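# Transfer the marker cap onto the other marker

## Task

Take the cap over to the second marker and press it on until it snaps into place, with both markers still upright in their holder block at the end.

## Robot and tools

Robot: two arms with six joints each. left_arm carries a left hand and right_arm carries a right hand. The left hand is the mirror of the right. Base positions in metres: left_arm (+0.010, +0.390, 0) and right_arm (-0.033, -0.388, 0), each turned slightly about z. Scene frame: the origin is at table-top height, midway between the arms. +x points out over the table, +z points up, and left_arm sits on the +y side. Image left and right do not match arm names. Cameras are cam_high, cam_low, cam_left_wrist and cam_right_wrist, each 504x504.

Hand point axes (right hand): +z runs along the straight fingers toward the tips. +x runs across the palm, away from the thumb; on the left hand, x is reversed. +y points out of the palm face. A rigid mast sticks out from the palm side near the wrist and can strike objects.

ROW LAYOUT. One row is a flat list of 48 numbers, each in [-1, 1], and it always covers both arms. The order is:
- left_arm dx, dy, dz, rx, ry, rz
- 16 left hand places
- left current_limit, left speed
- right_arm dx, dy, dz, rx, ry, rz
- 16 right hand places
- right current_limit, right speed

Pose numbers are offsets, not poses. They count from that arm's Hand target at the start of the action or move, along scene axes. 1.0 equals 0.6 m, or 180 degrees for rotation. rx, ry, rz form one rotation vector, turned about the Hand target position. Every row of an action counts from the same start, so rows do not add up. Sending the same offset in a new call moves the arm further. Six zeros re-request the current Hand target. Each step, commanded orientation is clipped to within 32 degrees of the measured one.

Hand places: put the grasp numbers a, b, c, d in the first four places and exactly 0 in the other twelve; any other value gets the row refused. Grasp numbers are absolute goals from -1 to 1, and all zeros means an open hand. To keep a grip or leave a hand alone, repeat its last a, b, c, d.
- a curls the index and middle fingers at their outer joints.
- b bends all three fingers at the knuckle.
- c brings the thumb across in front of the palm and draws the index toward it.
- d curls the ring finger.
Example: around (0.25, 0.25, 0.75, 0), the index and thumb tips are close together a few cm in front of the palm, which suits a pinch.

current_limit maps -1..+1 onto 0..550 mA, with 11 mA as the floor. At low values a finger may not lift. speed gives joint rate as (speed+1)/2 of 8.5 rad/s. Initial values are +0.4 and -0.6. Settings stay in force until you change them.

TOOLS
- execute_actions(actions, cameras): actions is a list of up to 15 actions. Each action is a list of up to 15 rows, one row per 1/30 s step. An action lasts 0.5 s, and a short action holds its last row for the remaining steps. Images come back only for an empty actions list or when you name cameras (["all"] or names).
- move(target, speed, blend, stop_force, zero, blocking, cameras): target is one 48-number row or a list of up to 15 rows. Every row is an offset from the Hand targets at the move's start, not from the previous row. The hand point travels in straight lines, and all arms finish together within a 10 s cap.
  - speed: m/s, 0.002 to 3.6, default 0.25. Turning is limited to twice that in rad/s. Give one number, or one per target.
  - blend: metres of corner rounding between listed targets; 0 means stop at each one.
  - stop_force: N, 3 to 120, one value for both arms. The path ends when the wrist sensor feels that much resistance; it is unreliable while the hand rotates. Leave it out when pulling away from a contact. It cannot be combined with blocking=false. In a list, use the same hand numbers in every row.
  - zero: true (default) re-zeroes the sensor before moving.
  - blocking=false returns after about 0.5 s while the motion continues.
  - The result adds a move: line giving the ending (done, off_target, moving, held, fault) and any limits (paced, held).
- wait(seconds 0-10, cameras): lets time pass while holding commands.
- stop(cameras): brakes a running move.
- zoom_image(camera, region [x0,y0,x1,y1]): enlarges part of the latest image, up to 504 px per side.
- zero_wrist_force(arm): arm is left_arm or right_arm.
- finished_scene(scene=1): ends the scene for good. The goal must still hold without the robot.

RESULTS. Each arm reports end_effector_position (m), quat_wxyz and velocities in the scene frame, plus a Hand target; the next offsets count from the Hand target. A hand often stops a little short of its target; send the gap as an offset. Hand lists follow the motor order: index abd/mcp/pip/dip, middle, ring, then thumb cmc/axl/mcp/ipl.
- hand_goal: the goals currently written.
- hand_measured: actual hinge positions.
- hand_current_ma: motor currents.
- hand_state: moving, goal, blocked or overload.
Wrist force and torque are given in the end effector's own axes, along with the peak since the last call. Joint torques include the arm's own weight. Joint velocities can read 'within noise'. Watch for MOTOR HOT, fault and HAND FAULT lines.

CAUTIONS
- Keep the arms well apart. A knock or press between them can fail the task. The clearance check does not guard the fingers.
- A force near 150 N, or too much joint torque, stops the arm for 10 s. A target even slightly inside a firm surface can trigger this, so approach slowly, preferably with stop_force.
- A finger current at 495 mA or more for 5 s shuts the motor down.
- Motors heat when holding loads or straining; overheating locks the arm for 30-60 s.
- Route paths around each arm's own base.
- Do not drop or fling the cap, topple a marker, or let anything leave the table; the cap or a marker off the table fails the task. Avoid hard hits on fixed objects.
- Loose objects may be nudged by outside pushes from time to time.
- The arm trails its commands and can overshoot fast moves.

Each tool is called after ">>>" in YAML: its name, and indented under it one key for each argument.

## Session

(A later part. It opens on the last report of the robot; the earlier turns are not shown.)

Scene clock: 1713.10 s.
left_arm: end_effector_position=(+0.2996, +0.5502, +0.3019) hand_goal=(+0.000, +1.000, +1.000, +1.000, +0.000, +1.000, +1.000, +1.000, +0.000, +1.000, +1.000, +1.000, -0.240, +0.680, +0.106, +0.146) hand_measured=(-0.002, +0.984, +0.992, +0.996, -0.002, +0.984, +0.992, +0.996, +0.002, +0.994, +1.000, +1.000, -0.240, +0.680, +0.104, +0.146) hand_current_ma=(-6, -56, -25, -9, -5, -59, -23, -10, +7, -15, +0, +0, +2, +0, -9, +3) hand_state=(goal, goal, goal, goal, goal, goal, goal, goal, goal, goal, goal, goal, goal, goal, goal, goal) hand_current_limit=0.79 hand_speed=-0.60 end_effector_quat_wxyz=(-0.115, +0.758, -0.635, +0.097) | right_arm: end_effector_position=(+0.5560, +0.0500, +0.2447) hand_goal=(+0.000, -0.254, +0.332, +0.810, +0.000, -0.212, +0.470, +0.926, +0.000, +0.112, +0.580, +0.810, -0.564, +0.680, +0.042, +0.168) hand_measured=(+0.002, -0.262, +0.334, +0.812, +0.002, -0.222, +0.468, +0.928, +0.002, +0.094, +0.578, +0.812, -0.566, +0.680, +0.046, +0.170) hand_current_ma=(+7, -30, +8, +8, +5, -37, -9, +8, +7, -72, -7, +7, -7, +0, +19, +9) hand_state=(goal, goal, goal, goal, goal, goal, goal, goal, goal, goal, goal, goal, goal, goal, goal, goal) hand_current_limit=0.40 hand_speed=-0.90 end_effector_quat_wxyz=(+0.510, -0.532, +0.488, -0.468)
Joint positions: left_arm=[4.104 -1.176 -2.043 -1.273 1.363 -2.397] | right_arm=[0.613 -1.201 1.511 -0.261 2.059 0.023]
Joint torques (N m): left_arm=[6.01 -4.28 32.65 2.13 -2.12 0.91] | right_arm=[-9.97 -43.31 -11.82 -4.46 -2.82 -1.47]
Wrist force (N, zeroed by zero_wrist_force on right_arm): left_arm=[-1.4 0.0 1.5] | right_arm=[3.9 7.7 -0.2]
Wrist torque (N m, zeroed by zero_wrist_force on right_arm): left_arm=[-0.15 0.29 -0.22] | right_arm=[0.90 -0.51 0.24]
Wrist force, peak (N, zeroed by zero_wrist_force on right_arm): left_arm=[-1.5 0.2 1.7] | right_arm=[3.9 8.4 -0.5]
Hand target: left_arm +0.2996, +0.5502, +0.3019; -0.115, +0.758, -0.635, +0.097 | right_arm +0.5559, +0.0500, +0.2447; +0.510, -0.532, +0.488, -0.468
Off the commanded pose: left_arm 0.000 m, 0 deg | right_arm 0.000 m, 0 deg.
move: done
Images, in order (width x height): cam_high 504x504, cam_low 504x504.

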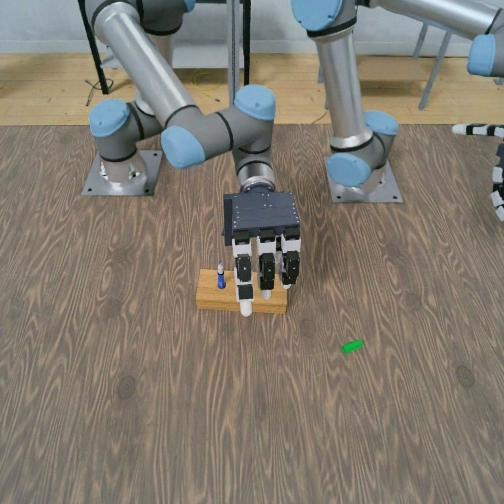

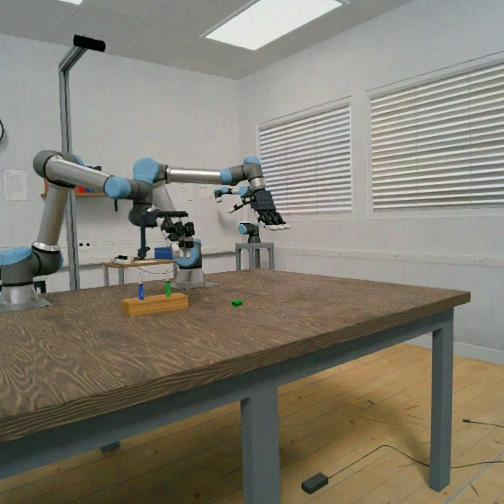

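>>> move:
  target:
    - [0.25,-0.167,0.167,0.1053,-0.3905,0.0476,0,0.55,0.75,0,0,0,0,0,0,0,0,0,0,0,0,0,0.4,-0.85,-0.1767,-0.45,0.1167,0,0,0.3056,0,0.55,0.75,0,0,0,0,0,0,0,0,0,0,0,0,0,0.4,-0.9]
  speed: 0.2
  cameras: ["cam_low","cam_high"]

Scene clock: 1723.30 s.
left_arm: end_effector_position=(+0.4496, +0.4500, +0.4021) hand_goal=(+0.000, -0.254, +0.332, +0.810, +0.000, -0.212, +0.470, +0.926, +0.000, +0.112, +0.580, +0.810, -0.564, +0.680, +0.042, +0.168) hand_measured=(-0.002, -0.254, +0.334, +0.812, -0.002, -0.214, +0.472, +0.928, +0.002, +0.108, +0.580, +0.812, -0.562, +0.680, +0.040, +0.166) hand_current_ma=(-6, -2, +7, +6, -5, -5, +5, +7, +7, -15, +2, +7, +6, +0, -3, -6) hand_state=(goal, goal, goal, goal, goal, goal, goal, goal, goal, goal, goal, goal, goal, goal, goal, goal) hand_current_limit=0.40 hand_speed=-0.85 end_effector_quat_wxyz=(+0.580, -0.579, +0.406, -0.405) | right_arm: end_effector_position=(+0.4500, -0.2199, +0.3148) hand_goal=(+0.000, -0.254, +0.332, +0.810, +0.000, -0.212, +0.470, +0.926, +0.000, +0.112, +0.580, +0.810, -0.564, +0.680, +0.042, +0.168) hand_measured=(+0.002, -0.262, +0.334, +0.812, +0.002, -0.222, +0.468, +0.928, +0.002, +0.094, +0.578, +0.812, -0.566, +0.680, +0.046, +0.170) hand_current_ma=(+7, -30, +8, +8, +5, -37, -9, +8, +7, -72, -7, +7, -7, +0, +18, +9) hand_state=(goal, goal, goal, goal, goal, goal, goal, goal, goal, goal, goal, goal, goal, goal, goal, goal) hand_current_limit=0.40 hand_speed=-0.90 end_effector_quat_wxyz=(+0.671, -0.694, +0.188, -0.181)
Joint positions: left_arm=[3.835 -1.109 -2.44 0.409 1.247 -3.141] | right_arm=[-0.411 -1.515 1.741 0.178 0.085 -0.402]
Joint torques (N m): left_arm=[-5.88 -9.4 12.23 3.76 1.44 -1.41] | right_arm=[11.08 -10.36 -29.02 3.31 1.83 -1.44]
Wrist force (N, zeroed by zero_wrist_force on right_arm): left_arm=[-2.1 -1.9 4.8] | right_arm=[3.7 8.3 -0.2]
Wrist torque (N m, zeroed by zero_wrist_force on right_arm): left_arm=[-0.58 0.35 -0.21] | right_arm=[0.99 -0.54 0.40]
Wrist force, peak (N, zeroed by zero_wrist_force on right_arm): left_arm=[-2.1 -2.2 4.9] | right_arm=[3.6 8.9 -0.9]
Hand target: left_arm +0.4496, +0.4500, +0.4021; +0.580, -0.579, +0.406, -0.405 | right_arm +0.4499, -0.2200, +0.3147; +0.668, -0.698, +0.187, -0.179
Off the commanded pose: left_arm 0.000 m, 0 deg | right_arm 0.000 m, 1 deg.
move: done
Images, in order (width x height): cam_high 504x504, cam_low 504x504.

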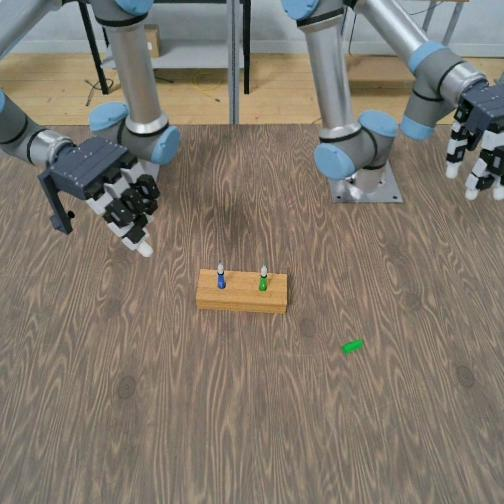

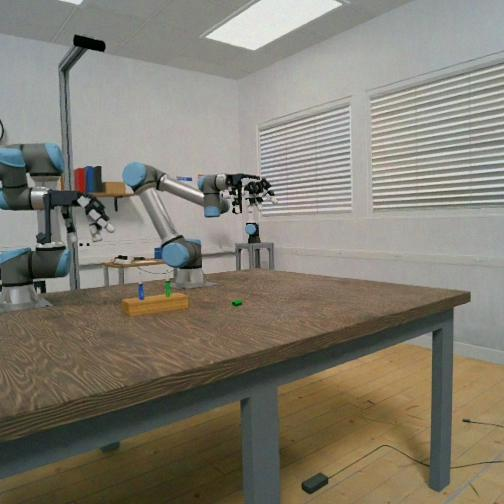

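>>> move:
  target:
    - [0,0,0,0,0,-0.3333,0,0.55,0.75,0,0,0,0,0,0,0,0,0,0,0,0,0,0.4,-0.85,0,0,0,0,0,0,0,0.55,0.75,0,0,0,0,0,0,0,0,0,0,0,0,0,0.4,-0.9]
  speed: 0.2
  cameras: ["cam_high"]

Scene clock: 1731.57 s.
left_arm: end_effector_position=(+0.4496, +0.4500, +0.4021) hand_goal=(+0.000, -0.254, +0.332, +0.810, +0.000, -0.212, +0.470, +0.926, +0.000, +0.112, +0.580, +0.810, -0.564, +0.680, +0.042, +0.168) hand_measured=(-0.002, -0.254, +0.334, +0.812, -0.002, -0.214, +0.472, +0.928, +0.002, +0.106, +0.580, +0.812, -0.562, +0.680, +0.042, +0.166) hand_current_ma=(-6, -2, +7, +6, -5, -5, +5, +7, +7, -16, +2, +6, +5, +0, -3, -6) hand_state=(goal, goal, goal, goal, goal, goal, goal, goal, goal, goal, goal, goal, goal, goal, goal, goal) hand_current_limit=0.40 hand_speed=-0.85 end_effector_quat_wxyz=(+0.300, -0.299, +0.641, -0.641) | right_arm: end_effector_position=(+0.4500, -0.2199, +0.3148) hand_goal=(+0.000, -0.254, +0.332, +0.810, +0.000, -0.212, +0.470, +0.926, +0.000, +0.112, +0.580, +0.810, -0.564, +0.680, +0.042, +0.168) hand_measured=(+0.002, -0.262, +0.334, +0.812, +0.002, -0.222, +0.468, +0.928, +0.002, +0.094, +0.578, +0.812, -0.566, +0.680, +0.046, +0.170) hand_current_ma=(+7, -30, +8, +8, +5, -37, -9, +8, +7, -72, -7, +7, -7, +0, +18, +9) hand_state=(goal, goal, goal, goal, goal, goal, goal, goal, goal, goal, goal, goal, goal, goal, goal, goal) hand_current_limit=0.40 hand_speed=-0.90 end_effector_quat_wxyz=(+0.671, -0.694, +0.188, -0.181)
Joint positions: left_arm=[4.221 -1.558 -2.12 0.532 -0.187 -3.136] | right_arm=[-0.411 -1.515 1.741 0.178 0.085 -0.402]
Joint torques (N m): left_arm=[-6.09 5.64 26.08 1.53 -1.83 -1.48] | right_arm=[11.64 -10.05 -29.28 3.43 1.7 -1.44]
Wrist force (N, zeroed by zero_wrist_force on right_arm): left_arm=[-2.0 -1.8 4.6] | right_arm=[3.5 8.5 -0.4]
Wrist torque (N m, zeroed by zero_wrist_force on right_arm): left_arm=[-0.56 0.35 -0.20] | right_arm=[1.03 -0.51 0.38]
Wrist force, peak (N, zeroed by zero_wrist_force on right_arm): left_arm=[-2.3 -1.8 5.0] | right_arm=[3.7 8.9 -0.3]
Hand target: left_arm +0.4496, +0.4500, +0.4021; +0.300, -0.299, +0.641, -0.641 | right_arm +0.4500, -0.2199, +0.3148; +0.671, -0.694, +0.188, -0.181 (not the last commanded pose)
Off the commanded pose: left_arm 0.000 m, 0 deg | right_arm 0.000 m, 1 deg.
move: done
Images, in order (width x height): cam_high 504x504.

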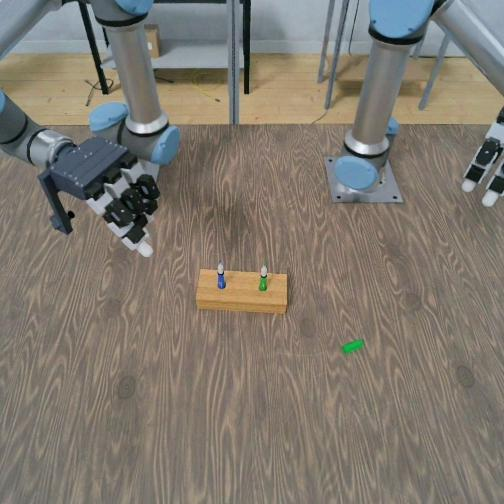

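>>> move:
  target:
    - [0,0,0,0.0429,0.0511,0,0,0.55,0.75,0,0,0,0,0,0,0,0,0,0,0,0,0,0.4,-0.85,0,0,0,0,0,0,0,0.55,0.75,0,0,0,0,0,0,0,0,0,0,0,0,0,0.4,-0.9]
  speed: 0.15
  cameras: []

Scene clock: 1733.87 s.
left_arm: end_effector_position=(+0.4496, +0.4500, +0.4021) hand_goal=(+0.000, -0.254, +0.332, +0.810, +0.000, -0.212, +0.470, +0.926, +0.000, +0.112, +0.580, +0.810, -0.564, +0.680, +0.042, +0.168) hand_measured=(-0.002, -0.256, +0.334, +0.812, -0.002, -0.214, +0.472, +0.928, +0.002, +0.106, +0.580, +0.812, -0.562, +0.680, +0.042, +0.166) hand_current_ma=(-6, -2, +7, +6, -5, -5, +5, +7, +7, -16, +2, +6, +5, +0, -3, -6) hand_state=(goal, goal, goal, goal, goal, goal, goal, goal, goal, goal, goal, goal, goal, goal, goal, goal) hand_current_limit=0.40 hand_speed=-0.85 end_effector_quat_wxyz=(+0.267, -0.328, +0.704, -0.570) | right_arm: end_effector_position=(+0.4500, -0.2199, +0.3148) hand_goal=(+0.000, -0.254, +0.332, +0.810, +0.000, -0.212, +0.470, +0.926, +0.000, +0.112, +0.580, +0.810, -0.564, +0.680, +0.042, +0.168) hand_measured=(+0.002, -0.262, +0.334, +0.812, +0.002, -0.222, +0.468, +0.928, +0.002, +0.094, +0.578, +0.812, -0.566, +0.680, +0.046, +0.170) hand_current_ma=(+7, -30, +8, +8, +5, -37, -9, +8, +7, -72, -7, +7, -7, +0, +18, +9) hand_state=(goal, goal, goal, goal, goal, goal, goal, goal, goal, goal, goal, goal, goal, goal, goal, goal) hand_current_limit=0.40 hand_speed=-0.90 end_effector_quat_wxyz=(+0.671, -0.694, +0.188, -0.181)
Joint positions: left_arm=[4.155 -1.678 -1.725 1.317 -0.24 -4.184] | right_arm=[-0.411 -1.515 1.741 0.178 0.085 -0.402]
Joint torques (N m): left_arm=[-6.32 30.03 27.71 -0.61 -0.3 -1.37] | right_arm=[10.46 -10.52 -29.05 3.44 1.68 -1.56]
Wrist force (N, zeroed by zero_wrist_force on right_arm): left_arm=[-1.6 -1.7 4.1] | right_arm=[3.7 8.4 -0.4]
Wrist torque (N m, zeroed by zero_wrist_force on right_arm): left_arm=[-0.41 0.25 -0.19] | right_arm=[1.01 -0.53 0.40]
Wrist force, peak (N, zeroed by zero_wrist_force on right_arm): left_arm=[-1.7 -1.8 5.0] | right_arm=[3.4 8.8 -0.5]
Hand target: left_arm +0.4496, +0.4500, +0.4021; +0.267, -0.328, +0.704, -0.570 | right_arm +0.4500, -0.2199, +0.3148; +0.671, -0.694, +0.188, -0.181
Off the commanded pose: left_arm 0.000 m, 0 deg | right_arm 0.000 m, 0 deg.
move: done
No camera images: "cameras" was empty.

>>> move:
  target:
    - [0,0,0,-0.0857,-0.1021,0,0,0.55,0.75,0,0,0,0,0,0,0,0,0,0,0,0,0,0.4,-0.85,0,0,0,0,0,0,0,0.55,0.75,0,0,0,0,0,0,0,0,0,0,0,0,0,0.4,-0.9]
  speed: 0.15
  cameras: []

Scene clock: 1736.87 s.
left_arm: end_effector_position=(+0.4496, +0.4500, +0.4021) hand_goal=(+0.000, -0.254, +0.332, +0.810, +0.000, -0.212, +0.470, +0.926, +0.000, +0.112, +0.580, +0.810, -0.564, +0.680, +0.042, +0.168) hand_measured=(-0.002, -0.256, +0.334, +0.812, -0.002, -0.216, +0.472, +0.928, +0.002, +0.106, +0.580, +0.812, -0.562, +0.680, +0.042, +0.166) hand_current_ma=(-6, -8, +6, +6, -5, -10, +3, +7, +7, -19, +1, +6, +5, +0, +0, -5) hand_state=(goal, goal, goal, goal, goal, goal, goal, goal, goal, goal, goal, goal, goal, goal, goal, goal) hand_current_limit=0.40 hand_speed=-0.85 end_effector_quat_wxyz=(-0.329, +0.266, -0.570, +0.704) | right_arm: end_effector_position=(+0.4500, -0.2199, +0.3148) hand_goal=(+0.000, -0.254, +0.332, +0.810, +0.000, -0.212, +0.470, +0.926, +0.000, +0.112, +0.580, +0.810, -0.564, +0.680, +0.042, +0.168) hand_measured=(+0.002, -0.262, +0.334, +0.812, +0.002, -0.222, +0.468, +0.928, +0.002, +0.094, +0.578, +0.812, -0.566, +0.680, +0.046, +0.170) hand_current_ma=(+7, -30, +8, +8, +5, -37, -9, +8, +7, -72, -7, +7, -7, +0, +18, +9) hand_state=(goal, goal, goal, goal, goal, goal, goal, goal, goal, goal, goal, goal, goal, goal, goal, goal) hand_current_limit=0.40 hand_speed=-0.90 end_effector_quat_wxyz=(+0.671, -0.694, +0.188, -0.181)
Joint positions: left_arm=[4.259 -1.415 -2.313 -0.177 -0.306 -2.401] | right_arm=[-0.411 -1.515 1.741 0.178 0.085 -0.402]
Joint torques (N m): left_arm=[6.31 21.25 11.18 -0.82 -2.91 1.62] | right_arm=[10.86 -10.48 -28.93 3.55 1.67 -1.46]
Wrist force (N, zeroed by zero_wrist_force on right_arm): left_arm=[-1.8 -1.6 5.2] | right_arm=[3.6 8.3 -0.3]
Wrist torque (N m, zeroed by zero_wrist_force on right_arm): left_arm=[-0.71 0.26 -0.27] | right_arm=[1.00 -0.52 0.39]
Wrist force, peak (N, zeroed by zero_wrist_force on right_arm): left_arm=[-1.9 -2.0 5.3] | right_arm=[3.5 8.9 -0.3]
Hand target: left_arm +0.4496, +0.4500, +0.4021; -0.329, +0.266, -0.570, +0.704 | right_arm +0.4500, -0.2199, +0.3148; +0.671, -0.694, +0.188, -0.181
Off the commanded pose: left_arm 0.000 m, 0 deg | right_arm 0.000 m, 0 deg.
move: done
No camera images: "cameras" was empty.

>>> move:
  target:
    - [0,0,0,0,0,0.25,0,0.55,0.75,0,0,0,0,0,0,0,0,0,0,0,0,0,0.4,-0.85,0,0,0,0,0,0,0,0.55,0.75,0,0,0,0,0,0,0,0,0,0,0,0,0,0.4,-0.9]
  speed: 0.15
  cameras: []

Scene clock: 1740.63 s.
left_arm: end_effector_position=(+0.4496, +0.4500, +0.4021) hand_goal=(+0.000, -0.254, +0.332, +0.810, +0.000, -0.212, +0.470, +0.926, +0.000, +0.112, +0.580, +0.810, -0.564, +0.680, +0.042, +0.168) hand_measured=(-0.002, -0.258, +0.334, +0.812, -0.002, -0.216, +0.472, +0.928, +0.002, +0.106, +0.580, +0.812, -0.562, +0.680, +0.042, +0.166) hand_current_ma=(-6, -10, +5, +6, -5, -12, +3, +7, +7, -20, +1, +6, +5, +0, +0, -5) hand_state=(goal, goal, goal, goal, goal, goal, goal, goal, goal, goal, goal, goal, goal, goal, goal, goal) hand_current_limit=0.40 hand_speed=-0.85 end_effector_quat_wxyz=(+0.574, -0.464, +0.425, -0.525) | right_arm: end_effector_position=(+0.4500, -0.2199, +0.3148) hand_goal=(+0.000, -0.254, +0.332, +0.810, +0.000, -0.212, +0.470, +0.926, +0.000, +0.112, +0.580, +0.810, -0.564, +0.680, +0.042, +0.168) hand_measured=(+0.002, -0.262, +0.334, +0.812, +0.002, -0.222, +0.468, +0.928, +0.002, +0.094, +0.578, +0.812, -0.566, +0.680, +0.046, +0.170) hand_current_ma=(+7, -30, +8, +8, +5, -37, -9, +8, +7, -72, -7, +7, -7, +0, +18, +9) hand_state=(goal, goal, goal, goal, goal, goal, goal, goal, goal, goal, goal, goal, goal, goal, goal, goal) hand_current_limit=0.40 hand_speed=-0.90 end_effector_quat_wxyz=(+0.671, -0.694, +0.188, -0.181)
Joint positions: left_arm=[4.166 -0.894 -2.151 -2.902 -0.682 -0.264] | right_arm=[-0.411 -1.515 1.741 0.178 0.085 -0.402]
Joint torques (N m): left_arm=[-7.06 -14.47 30.83 -0.27 -2.34 1.48] | right_arm=[11.29 -10.41 -28.71 3.45 1.59 -1.47]
Wrist force (N, zeroed by zero_wrist_force on right_arm): left_arm=[-2.1 -2.2 5.2] | right_arm=[3.5 8.5 -0.6]
Wrist torque (N m, zeroed by zero_wrist_force on right_arm): left_arm=[-0.79 0.33 -0.27] | right_arm=[1.04 -0.50 0.38]
Wrist force, peak (N, zeroed by zero_wrist_force on right_arm): left_arm=[-2.2 -1.8 5.4] | right_arm=[3.8 8.6 0.0]
Hand target: left_arm +0.4496, +0.4500, +0.4021; +0.574, -0.464, +0.425, -0.525 | right_arm +0.4500, -0.2199, +0.3148; +0.671, -0.694, +0.188, -0.181
Off the commanded pose: left_arm 0.000 m, 0 deg | right_arm 0.000 m, 0 deg.
move: done
No camera images: "cameras" was empty.

>>> move:
  target:
    - [0,0,0,-0.0058,0.0664,0,0,0.55,0.75,0,0,0,0,0,0,0,0,0,0,0,0,0,0.4,-0.85,0,0,0,0,0,0,0,0.55,0.75,0,0,0,0,0,0,0,0,0,0,0,0,0,0.4,-0.9]
  speed: 0.15
  cameras: []

>>> move:
  target:
    - [0.2873,-0.33,-0.2833,0,0,0.1056,0,0.55,0.75,0,0,0,0,0,0,0,0,0,0,0,0,0,0.4,-0.85,0,0,0,0,0,0,0,0.55,0.75,0,0,0,0,0,0,0,0,0,0,0,0,0,0.4,-0.9]
  speed: 0.2
  cameras: ["cam_low","cam_high"]

Scene clock: 1744.40 s.
left_arm: end_effector_position=(+0.4496, +0.4500, +0.4021) hand_goal=(+0.000, -0.254, +0.332, +0.810, +0.000, -0.212, +0.470, +0.926, +0.000, +0.112, +0.580, +0.810, -0.564, +0.680, +0.042, +0.168) hand_measured=(-0.002, -0.258, +0.334, +0.812, -0.002, -0.216, +0.472, +0.928, +0.002, +0.106, +0.580, +0.812, -0.562, +0.680, +0.042, +0.166) hand_current_ma=(-6, -10, +5, +6, -5, -12, +3, +7, +7, -20, +1, +6, +5, +0, +0, -5) hand_state=(goal, goal, goal, goal, goal, goal, goal, goal, goal, goal, goal, goal, goal, goal, goal, goal) hand_current_limit=0.40 hand_speed=-0.85 end_effector_quat_wxyz=(+0.522, -0.521, +0.478, -0.477) | right_arm: end_effector_position=(+0.4500, -0.2199, +0.3148) hand_goal=(+0.000, -0.254, +0.332, +0.810, +0.000, -0.212, +0.470, +0.926, +0.000, +0.112, +0.580, +0.810, -0.564, +0.680, +0.042, +0.168) hand_measured=(+0.002, -0.262, +0.334, +0.812, +0.002, -0.222, +0.468, +0.928, +0.002, +0.094, +0.578, +0.812, -0.566, +0.680, +0.046, +0.170) hand_current_ma=(+7, -30, +8, +8, +5, -37, -9, +8, +7, -72, -7, +7, -7, +0, +18, +9) hand_state=(goal, goal, goal, goal, goal, goal, goal, goal, goal, goal, goal, goal, goal, goal, goal, goal) hand_current_limit=0.40 hand_speed=-0.90 end_effector_quat_wxyz=(+0.671, -0.694, +0.188, -0.181)
Joint positions: left_arm=[4.106 -1.04 -1.954 -3.289 -0.714 0.001] | right_arm=[-0.411 -1.515 1.741 0.178 0.085 -0.402]
Joint torques (N m): left_arm=[-4.8 -11.15 30.77 -1.16 -1.77 1.47] | right_arm=[10.47 -10.79 -28.83 3.23 1.66 -1.44]
Wrist force (N, zeroed by zero_wrist_force on right_arm): left_arm=[-2.1 -1.8 4.9] | right_arm=[3.3 8.6 -0.4]
Wrist torque (N m, zeroed by zero_wrist_force on right_arm): left_arm=[-0.60 0.40 -0.31] | right_arm=[1.04 -0.48 0.37]
Wrist force, peak (N, zeroed by zero_wrist_force on right_arm): left_arm=[-1.8 -2.2 5.4] | right_arm=[3.7 8.8 -0.6]
Hand target: left_arm +0.4496, +0.4500, +0.4021; +0.522, -0.521, +0.478, -0.477 | right_arm +0.4500, -0.2199, +0.3148; +0.671, -0.694, +0.188, -0.181
Off the commanded pose: left_arm 0.000 m, 0 deg | right_arm 0.000 m, 0 deg.
move: done
No camera images: "cameras" was empty.

Scene clock: 1746.63 s.
left_arm: end_effector_position=(+0.6219, +0.2520, +0.2322) hand_goal=(+0.000, -0.254, +0.332, +0.810, +0.000, -0.212, +0.470, +0.926, +0.000, +0.112, +0.580, +0.810, -0.564, +0.680, +0.042, +0.168) hand_measured=(-0.002, -0.258, +0.334, +0.812, -0.002, -0.216, +0.472, +0.928, +0.002, +0.106, +0.580, +0.812, -0.562, +0.680, +0.042, +0.166) hand_current_ma=(-6, -10, +5, +6, -5, -12, +3, +7, +7, -20, +1, +6, +4, +0, +0, -5) hand_state=(goal, goal, goal, goal, goal, goal, goal, goal, goal, goal, goal, goal, goal, goal, goal, goal) hand_current_limit=0.40 hand_speed=-0.85 end_effector_quat_wxyz=(+0.594, -0.593, +0.385, -0.385) | right_arm: end_effector_position=(+0.4500, -0.2199, +0.3148) hand_goal=(+0.000, -0.254, +0.332, +0.810, +0.000, -0.212, +0.470, +0.926, +0.000, +0.112, +0.580, +0.810, -0.564, +0.680, +0.042, +0.168) hand_measured=(+0.002, -0.262, +0.334, +0.812, +0.002, -0.222, +0.468, +0.928, +0.002, +0.094, +0.578, +0.812, -0.566, +0.680, +0.046, +0.170) hand_current_ma=(+7, -30, +8, +8, +5, -37, -9, +8, +7, -72, -7, +7, -7, +0, +18, +9) hand_state=(goal, goal, goal, goal, goal, goal, goal, goal, goal, goal, goal, goal, goal, goal, goal, goal) hand_current_limit=0.40 hand_speed=-0.90 end_effector_quat_wxyz=(+0.671, -0.694, +0.188, -0.181)
Joint positions: left_arm=[2.972 -1.737 -1.838 -2.708 -2.18 0.001] | right_arm=[-0.411 -1.515 1.741 0.178 0.085 -0.402]
Joint torques (N m): left_arm=[-6.16 16.16 30.55 3.63 -1.59 1.32] | right_arm=[11.01 -10.36 -28.06 3.3 1.59 -1.54]
Wrist force (N, zeroed by zero_wrist_force on right_arm): left_arm=[-2.2 -2.2 4.1] | right_arm=[3.3 8.7 -0.7]
Wrist torque (N m, zeroed by zero_wrist_force on right_arm): left_arm=[-0.59 0.33 -0.32] | right_arm=[1.09 -0.48 0.37]
Wrist force, peak (N, zeroed by zero_wrist_force on right_arm): left_arm=[-2.6 -2.7 4.4] | right_arm=[3.7 8.9 -0.8]
Hand target: left_arm +0.6220, +0.2520, +0.2322; +0.594, -0.593, +0.385, -0.384 | right_arm +0.4500, -0.2199, +0.3148; +0.671, -0.694, +0.188, -0.181
Off the commanded pose: left_arm 0.000 m, 0 deg | right_arm 0.000 m, 0 deg.
move: done
Images, in order (width x height): cam_high 504x504, cam_low 504x504.

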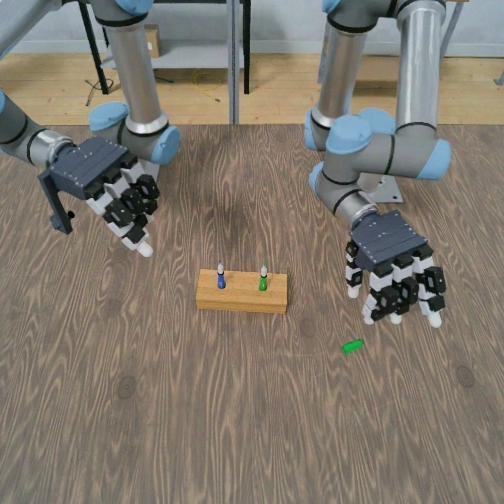

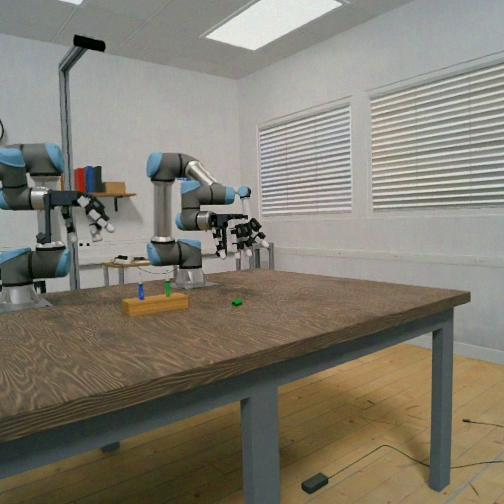

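>>> move:
  target:
    - [0,0,-0.1667,-0.0057,0.0127,0,0,0.55,0.75,0,0,0,0,0,0,0,0,0,0,0,0,0,0.4,-0.85,0,0,0,0,0,0,0,0.55,0.75,0,0,0,0,0,0,0,0,0,0,0,0,0,0.4,-0.9]
  speed: 0.12
  cameras: ["cam_low","cam_high","cam_left_wrist"]

>>> zoom_image:
  camera: "cam_high"
  region: [300, 270, 450, 400]

>>> zoom_image:
  camera: "cam_low"
  region: [190, 230, 290, 320]

Scene clock: 1748.83 s.
left_arm: end_effector_position=(+0.6219, +0.2520, +0.1323) hand_goal=(+0.000, -0.254, +0.332, +0.810, +0.000, -0.212, +0.470, +0.926, +0.000, +0.112, +0.580, +0.810, -0.564, +0.680, +0.042, +0.168) hand_measured=(-0.002, -0.258, +0.334, +0.812, -0.002, -0.216, +0.472, +0.928, +0.002, +0.106, +0.580, +0.812, -0.562, +0.680, +0.042, +0.166) hand_current_ma=(-6, -10, +5, +6, -5, -12, +3, +7, +7, -20, +1, +6, +4, +0, +0, -5) hand_state=(goal, goal, goal, goal, goal, goal, goal, goal, goal, goal, goal, goal, goal, goal, goal, goal) hand_current_limit=0.40 hand_speed=-0.85 end_effector_quat_wxyz=(+0.580, -0.606, +0.393, -0.376) | right_arm: end_effector_position=(+0.4500, -0.2199, +0.3148) hand_goal=(+0.000, -0.254, +0.332, +0.810, +0.000, -0.212, +0.470, +0.926, +0.000, +0.112, +0.580, +0.810, -0.564, +0.680, +0.042, +0.168) hand_measured=(+0.002, -0.262, +0.334, +0.812, +0.002, -0.222, +0.468, +0.928, +0.002, +0.094, +0.578, +0.812, -0.566, +0.680, +0.046, +0.170) hand_current_ma=(+7, -30, +8, +8, +5, -37, -9, +8, +7, -72, -7, +7, -7, +0, +18, +9) hand_state=(goal, goal, goal, goal, goal, goal, goal, goal, goal, goal, goal, goal, goal, goal, goal, goal) hand_current_limit=0.40 hand_speed=-0.90 end_effector_quat_wxyz=(+0.671, -0.694, +0.188, -0.181)
Joint positions: left_arm=[2.977 -1.87 -1.936 -2.53 -2.174 -0.029] | right_arm=[-0.411 -1.515 1.741 0.178 0.085 -0.402]
Joint torques (N m): left_arm=[6.84 17.93 10.4 3.63 1.47 -1.39] | right_arm=[10.58 -10.43 -28.36 3.35 1.57 -1.51]
Wrist force (N, zeroed by zero_wrist_force on right_arm): left_arm=[-1.9 -1.6 4.1] | right_arm=[3.8 8.3 -0.4]
Wrist torque (N m, zeroed by zero_wrist_force on right_arm): left_arm=[-0.49 0.29 -0.21] | right_arm=[1.00 -0.54 0.40]
Wrist force, peak (N, zeroed by zero_wrist_force on right_arm): left_arm=[-2.2 -3.3 4.3] | right_arm=[3.5 8.8 -0.5]
Hand target: left_arm +0.6220, +0.2520, +0.1321; +0.580, -0.606, +0.393, -0.376 | right_arm +0.4500, -0.2199, +0.3148; +0.671, -0.694, +0.188, -0.181
Off the commanded pose: left_arm 0.000 m, 0 deg | right_arm 0.000 m, 0 deg.
move: done
Images, in order (width x height): cam_high 504x504, cam_low 504x504, cam_left_wrist 504x504.

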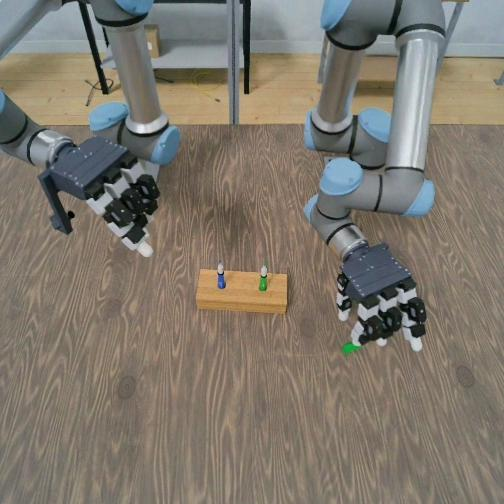

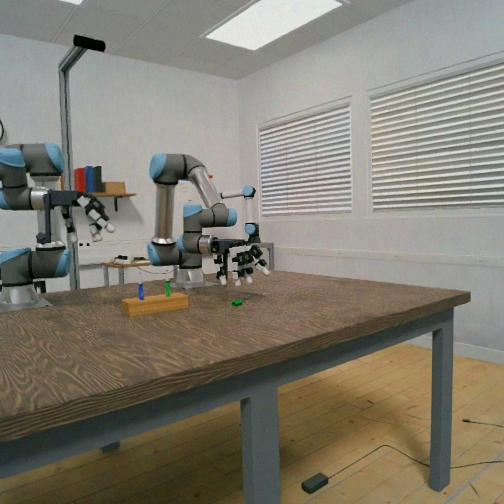

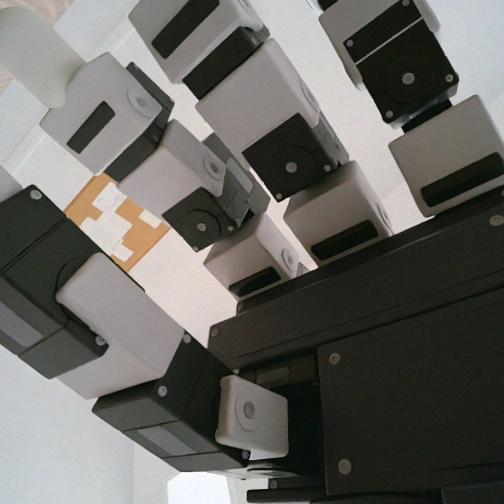

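Scaled by 3.360.

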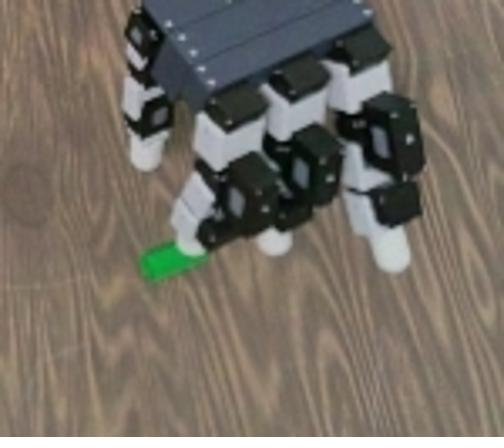

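Scaled by 5.040.

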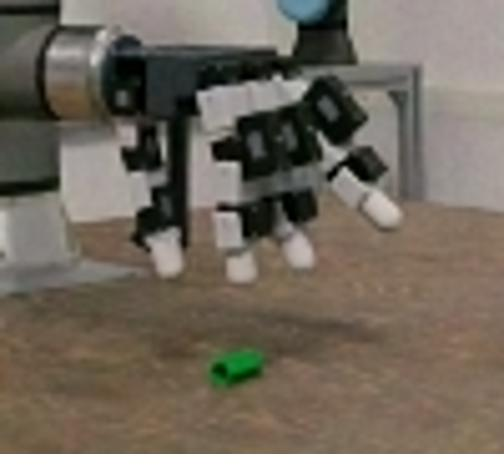

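>>> move:
  target:
    - [0,0,-0.12,0,0,0,0,0.55,0.75,0,0,0,0,0,0,0,0,0,0,0,0,0,0.4,-0.85,0,0,0,0,0,0,0,0.55,0.75,0,0,0,0,0,0,0,0,0,0,0,0,0,0.4,-0.9]
  speed: 0.02
  stop_force: 3
  cameras: ["cam_low","cam_high"]

>>> zoom_image:
  camera: "cam_high"
  region: [310, 300, 410, 390]

>>> zoom_image:
  camera: "cam_low"
  region: [190, 250, 270, 320]

Scene clock: 1754.67 s.
left_arm: end_effector_position=(+0.6219, +0.2520, +0.0609) hand_goal=(+0.000, -0.254, +0.332, +0.810, +0.000, -0.212, +0.470, +0.926, +0.000, +0.112, +0.580, +0.810, -0.564, +0.680, +0.042, +0.168) hand_measured=(-0.002, -0.256, +0.332, +0.812, -0.002, -0.216, +0.472, +0.928, +0.002, +0.106, +0.580, +0.812, -0.562, +0.680, +0.042, +0.166) hand_current_ma=(-6, -6, -1, +6, -5, -12, +3, +7, +7, -20, +1, +6, +4, +0, +0, -5) hand_state=(goal, goal, goal, goal, goal, goal, goal, goal, goal, goal, goal, goal, goal, goal, goal, goal) hand_current_limit=0.40 hand_speed=-0.85 end_effector_quat_wxyz=(+0.580, -0.606, +0.393, -0.376) | right_arm: end_effector_position=(+0.4500, -0.2199, +0.3148) hand_goal=(+0.000, -0.254, +0.332, +0.810, +0.000, -0.212, +0.470, +0.926, +0.000, +0.112, +0.580, +0.810, -0.564, +0.680, +0.042, +0.168) hand_measured=(+0.002, -0.262, +0.334, +0.812, +0.002, -0.222, +0.468, +0.928, +0.002, +0.094, +0.578, +0.812, -0.566, +0.680, +0.046, +0.170) hand_current_ma=(+7, -30, +8, +8, +5, -37, -9, +8, +7, -72, -7, +7, -7, +0, +18, +9) hand_state=(goal, goal, goal, goal, goal, goal, goal, goal, goal, goal, goal, goal, goal, goal, goal, goal) hand_current_limit=0.40 hand_speed=-0.90 end_effector_quat_wxyz=(+0.671, -0.694, +0.188, -0.181)
Joint positions: left_arm=[2.977 -1.995 -1.996 -2.345 -2.174 -0.029] | right_arm=[-0.411 -1.515 1.741 0.178 0.085 -0.402]
Joint torques (N m): left_arm=[5.43 40.32 18.93 -1.3 1.35 -0.88] | right_arm=[10.76 -10.94 -28.64 3.26 1.6 -1.5]
Wrist force (N, zeroed by zero_wrist_force on right_arm): left_arm=[-2.0 -4.2 4.3] | right_arm=[3.6 8.4 -0.3]
Wrist torque (N m, zeroed by zero_wrist_force on right_arm): left_arm=[-0.59 0.31 -0.25] | right_arm=[1.02 -0.52 0.39]
Wrist force, peak (N, zeroed by zero_wrist_force on right_arm): left_arm=[-2.1 -6.9 4.0] | right_arm=[3.4 8.9 -0.5]
Hand target: left_arm +0.6220, +0.2520, +0.0609; +0.580, -0.606, +0.393, -0.376 (not the last commanded pose) | right_arm +0.4500, -0.2199, +0.3148; +0.671, -0.694, +0.188, -0.181
Off the commanded pose: left_arm 0.001 m, 0 deg | right_arm 0.000 m, 0 deg.
move: contact (left_arm)
Images, in order (width x height): cam_high 504x504, cam_low 504x504.

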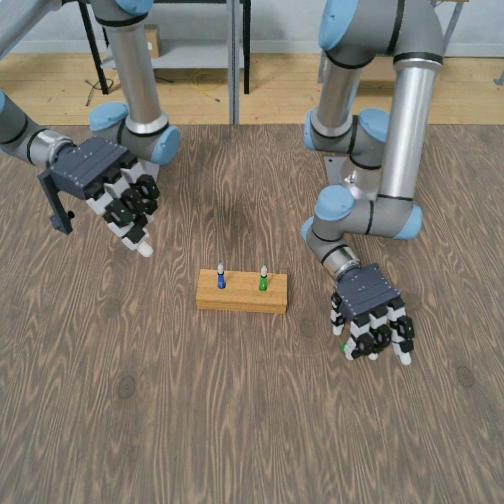

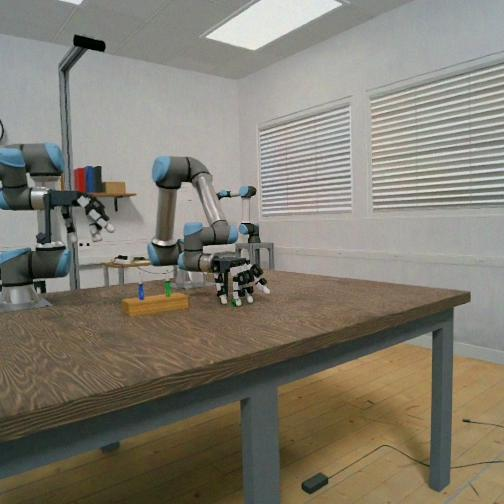

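Scaled by 5.040.

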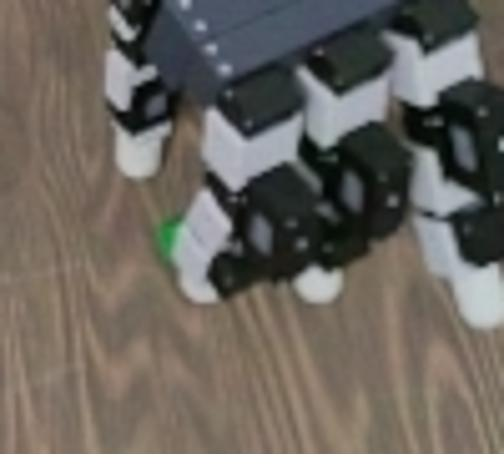

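Scaled by 6.300.

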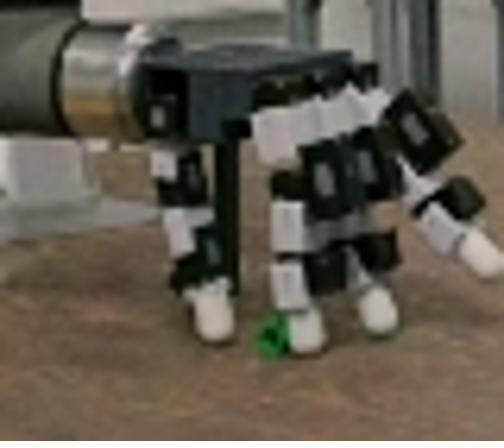

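>>> move:
  target:
    - [0,0,0.0045,0,0,0,0,0.55,0.75,0,0,0,0,0,0,0,0,0,0,0,0,0,0.4,-0.85,0,0,0,0,0,0,0,0.55,0.75,0,0,0,0,0,0,0,0,0,0,0,0,0,0.4,-0.9]
    - [0.0228,0.0102,0.0045,0,0,0,0,0.55,0.75,0,0,0,0,0,0,0,0,0,0,0,0,0,0.4,-0.85,0,0,0,0,0,0,0,0.55,0.75,0,0,0,0,0,0,0,0,0,0,0,0,0,0.4,-0.9]
  speed: 0.02
  stop_force: 4
  cameras: []

>>> move:
  target:
    - [0,0,0,0,0,0,0,0.72,0.75,0,0,0,0,0,0,0,0,0,0,0,0,0,0.3,-0.92,0,0,0,0,0,0,0,0.55,0.75,0,0,0,0,0,0,0,0,0,0,0,0,0,0.4,-0.9]
  speed: 0.02
  cameras: ["cam_low","cam_high"]

>>> zoom_image:
  camera: "cam_high"
  region: [310, 300, 410, 390]

>>> zoom_image:
  camera: "cam_low"
  region: [190, 250, 270, 320]

Scene clock: 1757.23 s.
left_arm: end_effector_position=(+0.6356, +0.2581, +0.0636) hand_goal=(+0.000, -0.254, +0.332, +0.810, +0.000, -0.212, +0.470, +0.926, +0.000, +0.112, +0.580, +0.810, -0.564, +0.680, +0.042, +0.168) hand_measured=(-0.002, -0.256, +0.332, +0.812, -0.002, -0.216, +0.472, +0.928, +0.002, +0.106, +0.580, +0.812, -0.562, +0.680, +0.042, +0.166) hand_current_ma=(-6, -5, -1, +6, -5, -12, +3, +7, +7, -20, +1, +6, +4, +0, +0, -5) hand_state=(goal, goal, goal, goal, goal, goal, goal, goal, goal, goal, goal, goal, goal, goal, goal, goal) hand_current_limit=0.40 hand_speed=-0.85 end_effector_quat_wxyz=(+0.580, -0.606, +0.393, -0.376) | right_arm: end_effector_position=(+0.4500, -0.2199, +0.3148) hand_goal=(+0.000, -0.254, +0.332, +0.810, +0.000, -0.212, +0.470, +0.926, +0.000, +0.112, +0.580, +0.810, -0.564, +0.680, +0.042, +0.168) hand_measured=(+0.002, -0.262, +0.334, +0.812, +0.002, -0.222, +0.468, +0.928, +0.002, +0.094, +0.578, +0.812, -0.566, +0.680, +0.046, +0.170) hand_current_ma=(+7, -30, +8, +8, +5, -37, -9, +8, +7, -72, -7, +7, -7, +0, +18, +9) hand_state=(goal, goal, goal, goal, goal, goal, goal, goal, goal, goal, goal, goal, goal, goal, goal, goal) hand_current_limit=0.40 hand_speed=-0.90 end_effector_quat_wxyz=(+0.671, -0.694, +0.188, -0.181)
Joint positions: left_arm=[2.996 -2.007 -1.966 -2.363 -2.155 -0.028] | right_arm=[-0.411 -1.515 1.741 0.178 0.085 -0.402]
Joint torques (N m): left_arm=[5.98 20.91 24.98 -0.71 1.39 1.24] | right_arm=[10.46 -9.85 -27.99 3.27 1.55 -1.35]
Wrist force (N, zeroed by zero_wrist_force on right_arm): left_arm=[-1.9 -1.9 4.4] | right_arm=[3.3 8.5 -0.5]
Wrist torque (N m, zeroed by zero_wrist_force on right_arm): left_arm=[-0.57 0.31 -0.33] | right_arm=[1.04 -0.49 0.37]
Wrist force, peak (N, zeroed by zero_wrist_force on right_arm): left_arm=[-2.0 -4.4 4.6] | right_arm=[3.6 8.8 -0.6]
Hand target: left_arm +0.6356, +0.2581, +0.0636; +0.580, -0.606, +0.393, -0.376 | right_arm +0.4500, -0.2199, +0.3148; +0.671, -0.694, +0.188, -0.181
Off the commanded pose: left_arm 0.000 m, 0 deg | right_arm 0.000 m, 0 deg.
move: done
No camera images: "cameras" was empty.

Scene clock: 1758.60 s.
left_arm: end_effector_position=(+0.6356, +0.2581, +0.0636) hand_goal=(+0.000, -0.484, +0.384, +0.844, +0.000, -0.510, +0.436, +0.926, +0.000, -0.142, +0.580, +0.844, -0.564, +0.680, +0.042, +0.202) hand_measured=(+0.002, -0.478, +0.386, +0.844, -0.004, -0.502, +0.438, +0.928, +0.002, -0.144, +0.580, +0.840, -0.562, +0.680, +0.046, +0.202) hand_current_ma=(+2, +22, +5, -1, -10, +28, +6, +7, +7, -6, +1, -9, +4, +0, +18, +3) hand_state=(goal, goal, goal, goal, goal, goal, goal, goal, goal, goal, goal, goal, goal, goal, goal, goal) hand_current_limit=0.30 hand_speed=-0.92 end_effector_quat_wxyz=(+0.580, -0.606, +0.393, -0.376) | right_arm: end_effector_position=(+0.4500, -0.2199, +0.3148) hand_goal=(+0.000, -0.254, +0.332, +0.810, +0.000, -0.212, +0.470, +0.926, +0.000, +0.112, +0.580, +0.810, -0.564, +0.680, +0.042, +0.168) hand_measured=(+0.002, -0.262, +0.334, +0.812, +0.002, -0.222, +0.468, +0.928, +0.002, +0.094, +0.578, +0.812, -0.566, +0.680, +0.046, +0.170) hand_current_ma=(+7, -30, +8, +8, +5, -37, -9, +8, +7, -72, -7, +7, -7, +0, +18, +9) hand_state=(goal, goal, goal, goal, goal, goal, goal, goal, goal, goal, goal, goal, goal, goal, goal, goal) hand_current_limit=0.40 hand_speed=-0.90 end_effector_quat_wxyz=(+0.671, -0.694, +0.188, -0.181)
Joint positions: left_arm=[2.996 -2.007 -1.966 -2.363 -2.155 -0.028] | right_arm=[-0.411 -1.515 1.741 0.178 0.085 -0.402]
Joint torques (N m): left_arm=[5.87 21.3 23.34 -0.86 1.29 1.36] | right_arm=[9.75 -10.46 -28.97 3.28 1.57 -1.33]
Wrist force (N, zeroed by zero_wrist_force on right_arm): left_arm=[-1.9 -1.7 4.6] | right_arm=[3.4 8.4 -0.7]
Wrist torque (N m, zeroed by zero_wrist_force on right_arm): left_arm=[-0.50 0.32 -0.34] | right_arm=[1.04 -0.48 0.37]
Wrist force, peak (N, zeroed by zero_wrist_force on right_arm): left_arm=[-2.0 -2.2 4.6] | right_arm=[3.4 8.7 -0.3]
Hand target: left_arm +0.6356, +0.2581, +0.0636; +0.580, -0.606, +0.393, -0.376 | right_arm +0.4500, -0.2199, +0.3148; +0.671, -0.694, +0.188, -0.181
Off the commanded pose: left_arm 0.000 m, 0 deg | right_arm 0.000 m, 0 deg.
move: done
Images, in order (width x height): cam_high 504x504, cam_low 504x504.

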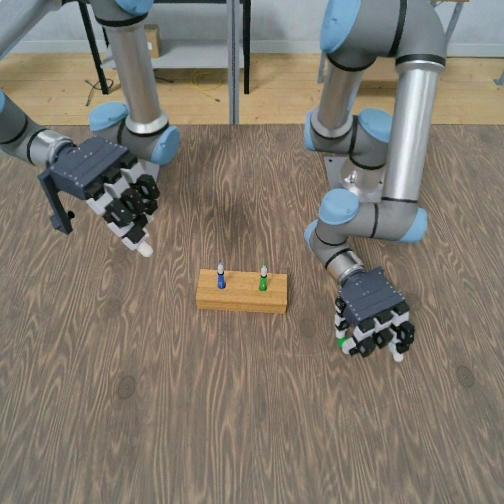

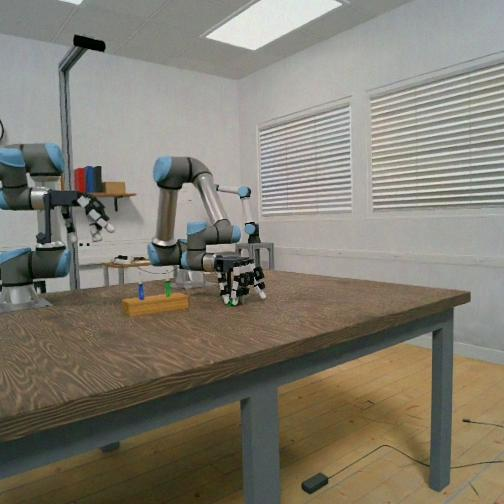

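Scaled by 5.040.

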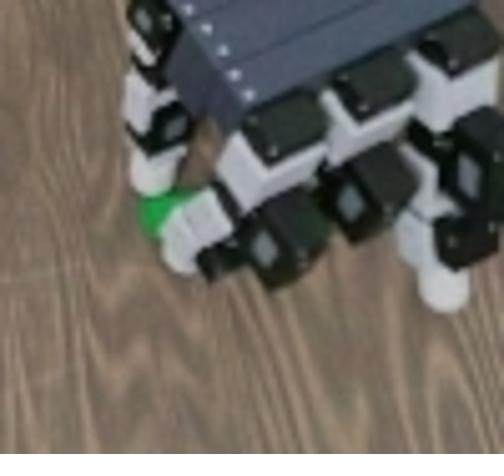

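Scaled by 6.300.

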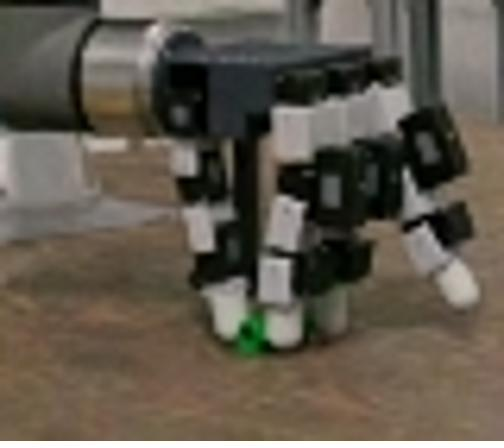

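>>> zoom_image:
  camera: "cam_high"
  region: [328, 325, 364, 361]

>>> zoom_image:
  camera: "cam_low"
  region: [215, 285, 255, 315]

>>> execute_actions:
  actions: []
  cameras: ["cam_left_wrist"]

Scaled by 14.000.

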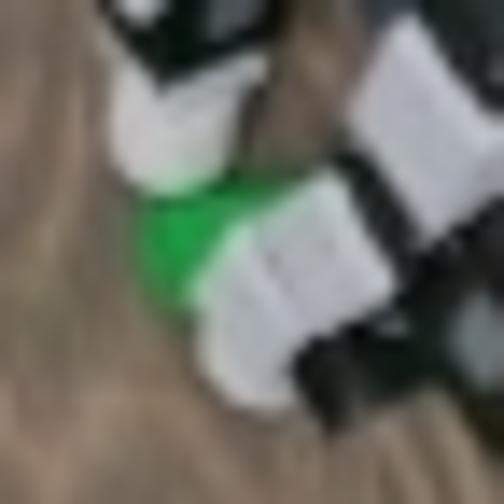

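Scaled by 12.600.

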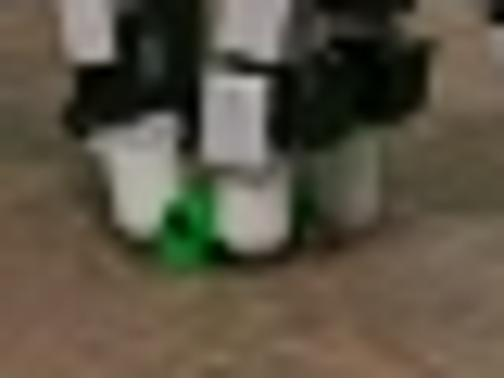

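Scene clock: 1759.57 s.
left_arm: end_effector_position=(+0.6356, +0.2581, +0.0636) hand_goal=(+0.000, -0.484, +0.384, +0.844, +0.000, -0.510, +0.436, +0.926, +0.000, -0.142, +0.580, +0.844, -0.564, +0.680, +0.042, +0.202) hand_measured=(+0.002, -0.478, +0.386, +0.844, -0.004, -0.502, +0.438, +0.928, +0.002, -0.144, +0.580, +0.840, -0.562, +0.680, +0.046, +0.202) hand_current_ma=(+2, +22, +5, -1, -10, +28, +6, +7, +7, -6, +1, -9, +4, +0, +18, +3) hand_state=(goal, goal, goal, goal, goal, goal, goal, goal, goal, goal, goal, goal, goal, goal, goal, goal) hand_current_limit=0.30 hand_speed=-0.92 end_effector_quat_wxyz=(+0.580, -0.606, +0.393, -0.376) | right_arm: end_effector_position=(+0.4500, -0.2199, +0.3148) hand_goal=(+0.000, -0.254, +0.332, +0.810, +0.000, -0.212, +0.470, +0.926, +0.000, +0.112, +0.580, +0.810, -0.564, +0.680, +0.042, +0.168) hand_measured=(+0.002, -0.262, +0.334, +0.812, +0.002, -0.222, +0.468, +0.928, +0.002, +0.094, +0.578, +0.812, -0.566, +0.680, +0.046, +0.170) hand_current_ma=(+7, -30, +8, +8, +5, -37, -9, +8, +7, -72, -7, +7, -7, +0, +18, +9) hand_state=(goal, goal, goal, goal, goal, goal, goal, goal, goal, goal, goal, goal, goal, goal, goal, goal) hand_current_limit=0.40 hand_speed=-0.90 end_effector_quat_wxyz=(+0.671, -0.694, +0.188, -0.181)
Joint positions: left_arm=[2.996 -2.007 -1.966 -2.363 -2.155 -0.028] | right_arm=[-0.411 -1.515 1.741 0.178 0.085 -0.402]
Joint velocities: within noise
Joint torques (N m): left_arm=[5.71 20.93 23.61 -0.59 1.32 1.08] | right_arm=[9.57 -10.05 -28.65 3.19 1.68 -1.26]
Wrist force (N, zeroed by zero_wrist_force on right_arm): left_arm=[-1.9 -1.8 4.5] | right_arm=[3.4 8.4 -0.5]
Wrist torque (N m, zeroed by zero_wrist_force on right_arm): left_arm=[-0.52 0.31 -0.33] | right_arm=[1.02 -0.49 0.36]
Wrist force, peak (N, zeroed by zero_wrist_force on right_arm): left_arm=[-2.1 -1.9 4.6] | right_arm=[3.5 8.7 -0.5]
Hand target: left_arm +0.6356, +0.2581, +0.0636; +0.580, -0.606, +0.393, -0.376 | right_arm +0.4500, -0.2199, +0.3148; +0.671, -0.694, +0.188, -0.181
Off the commanded pose: left_arm 0.000 m, 0 deg | right_arm 0.000 m, 0 deg.
Images, in order (width x height): cam_left_wrist 504x504.

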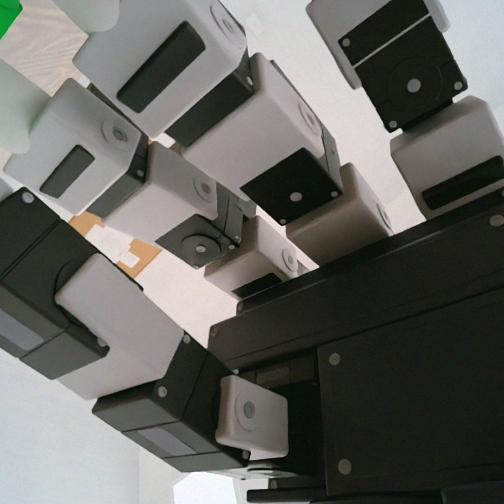

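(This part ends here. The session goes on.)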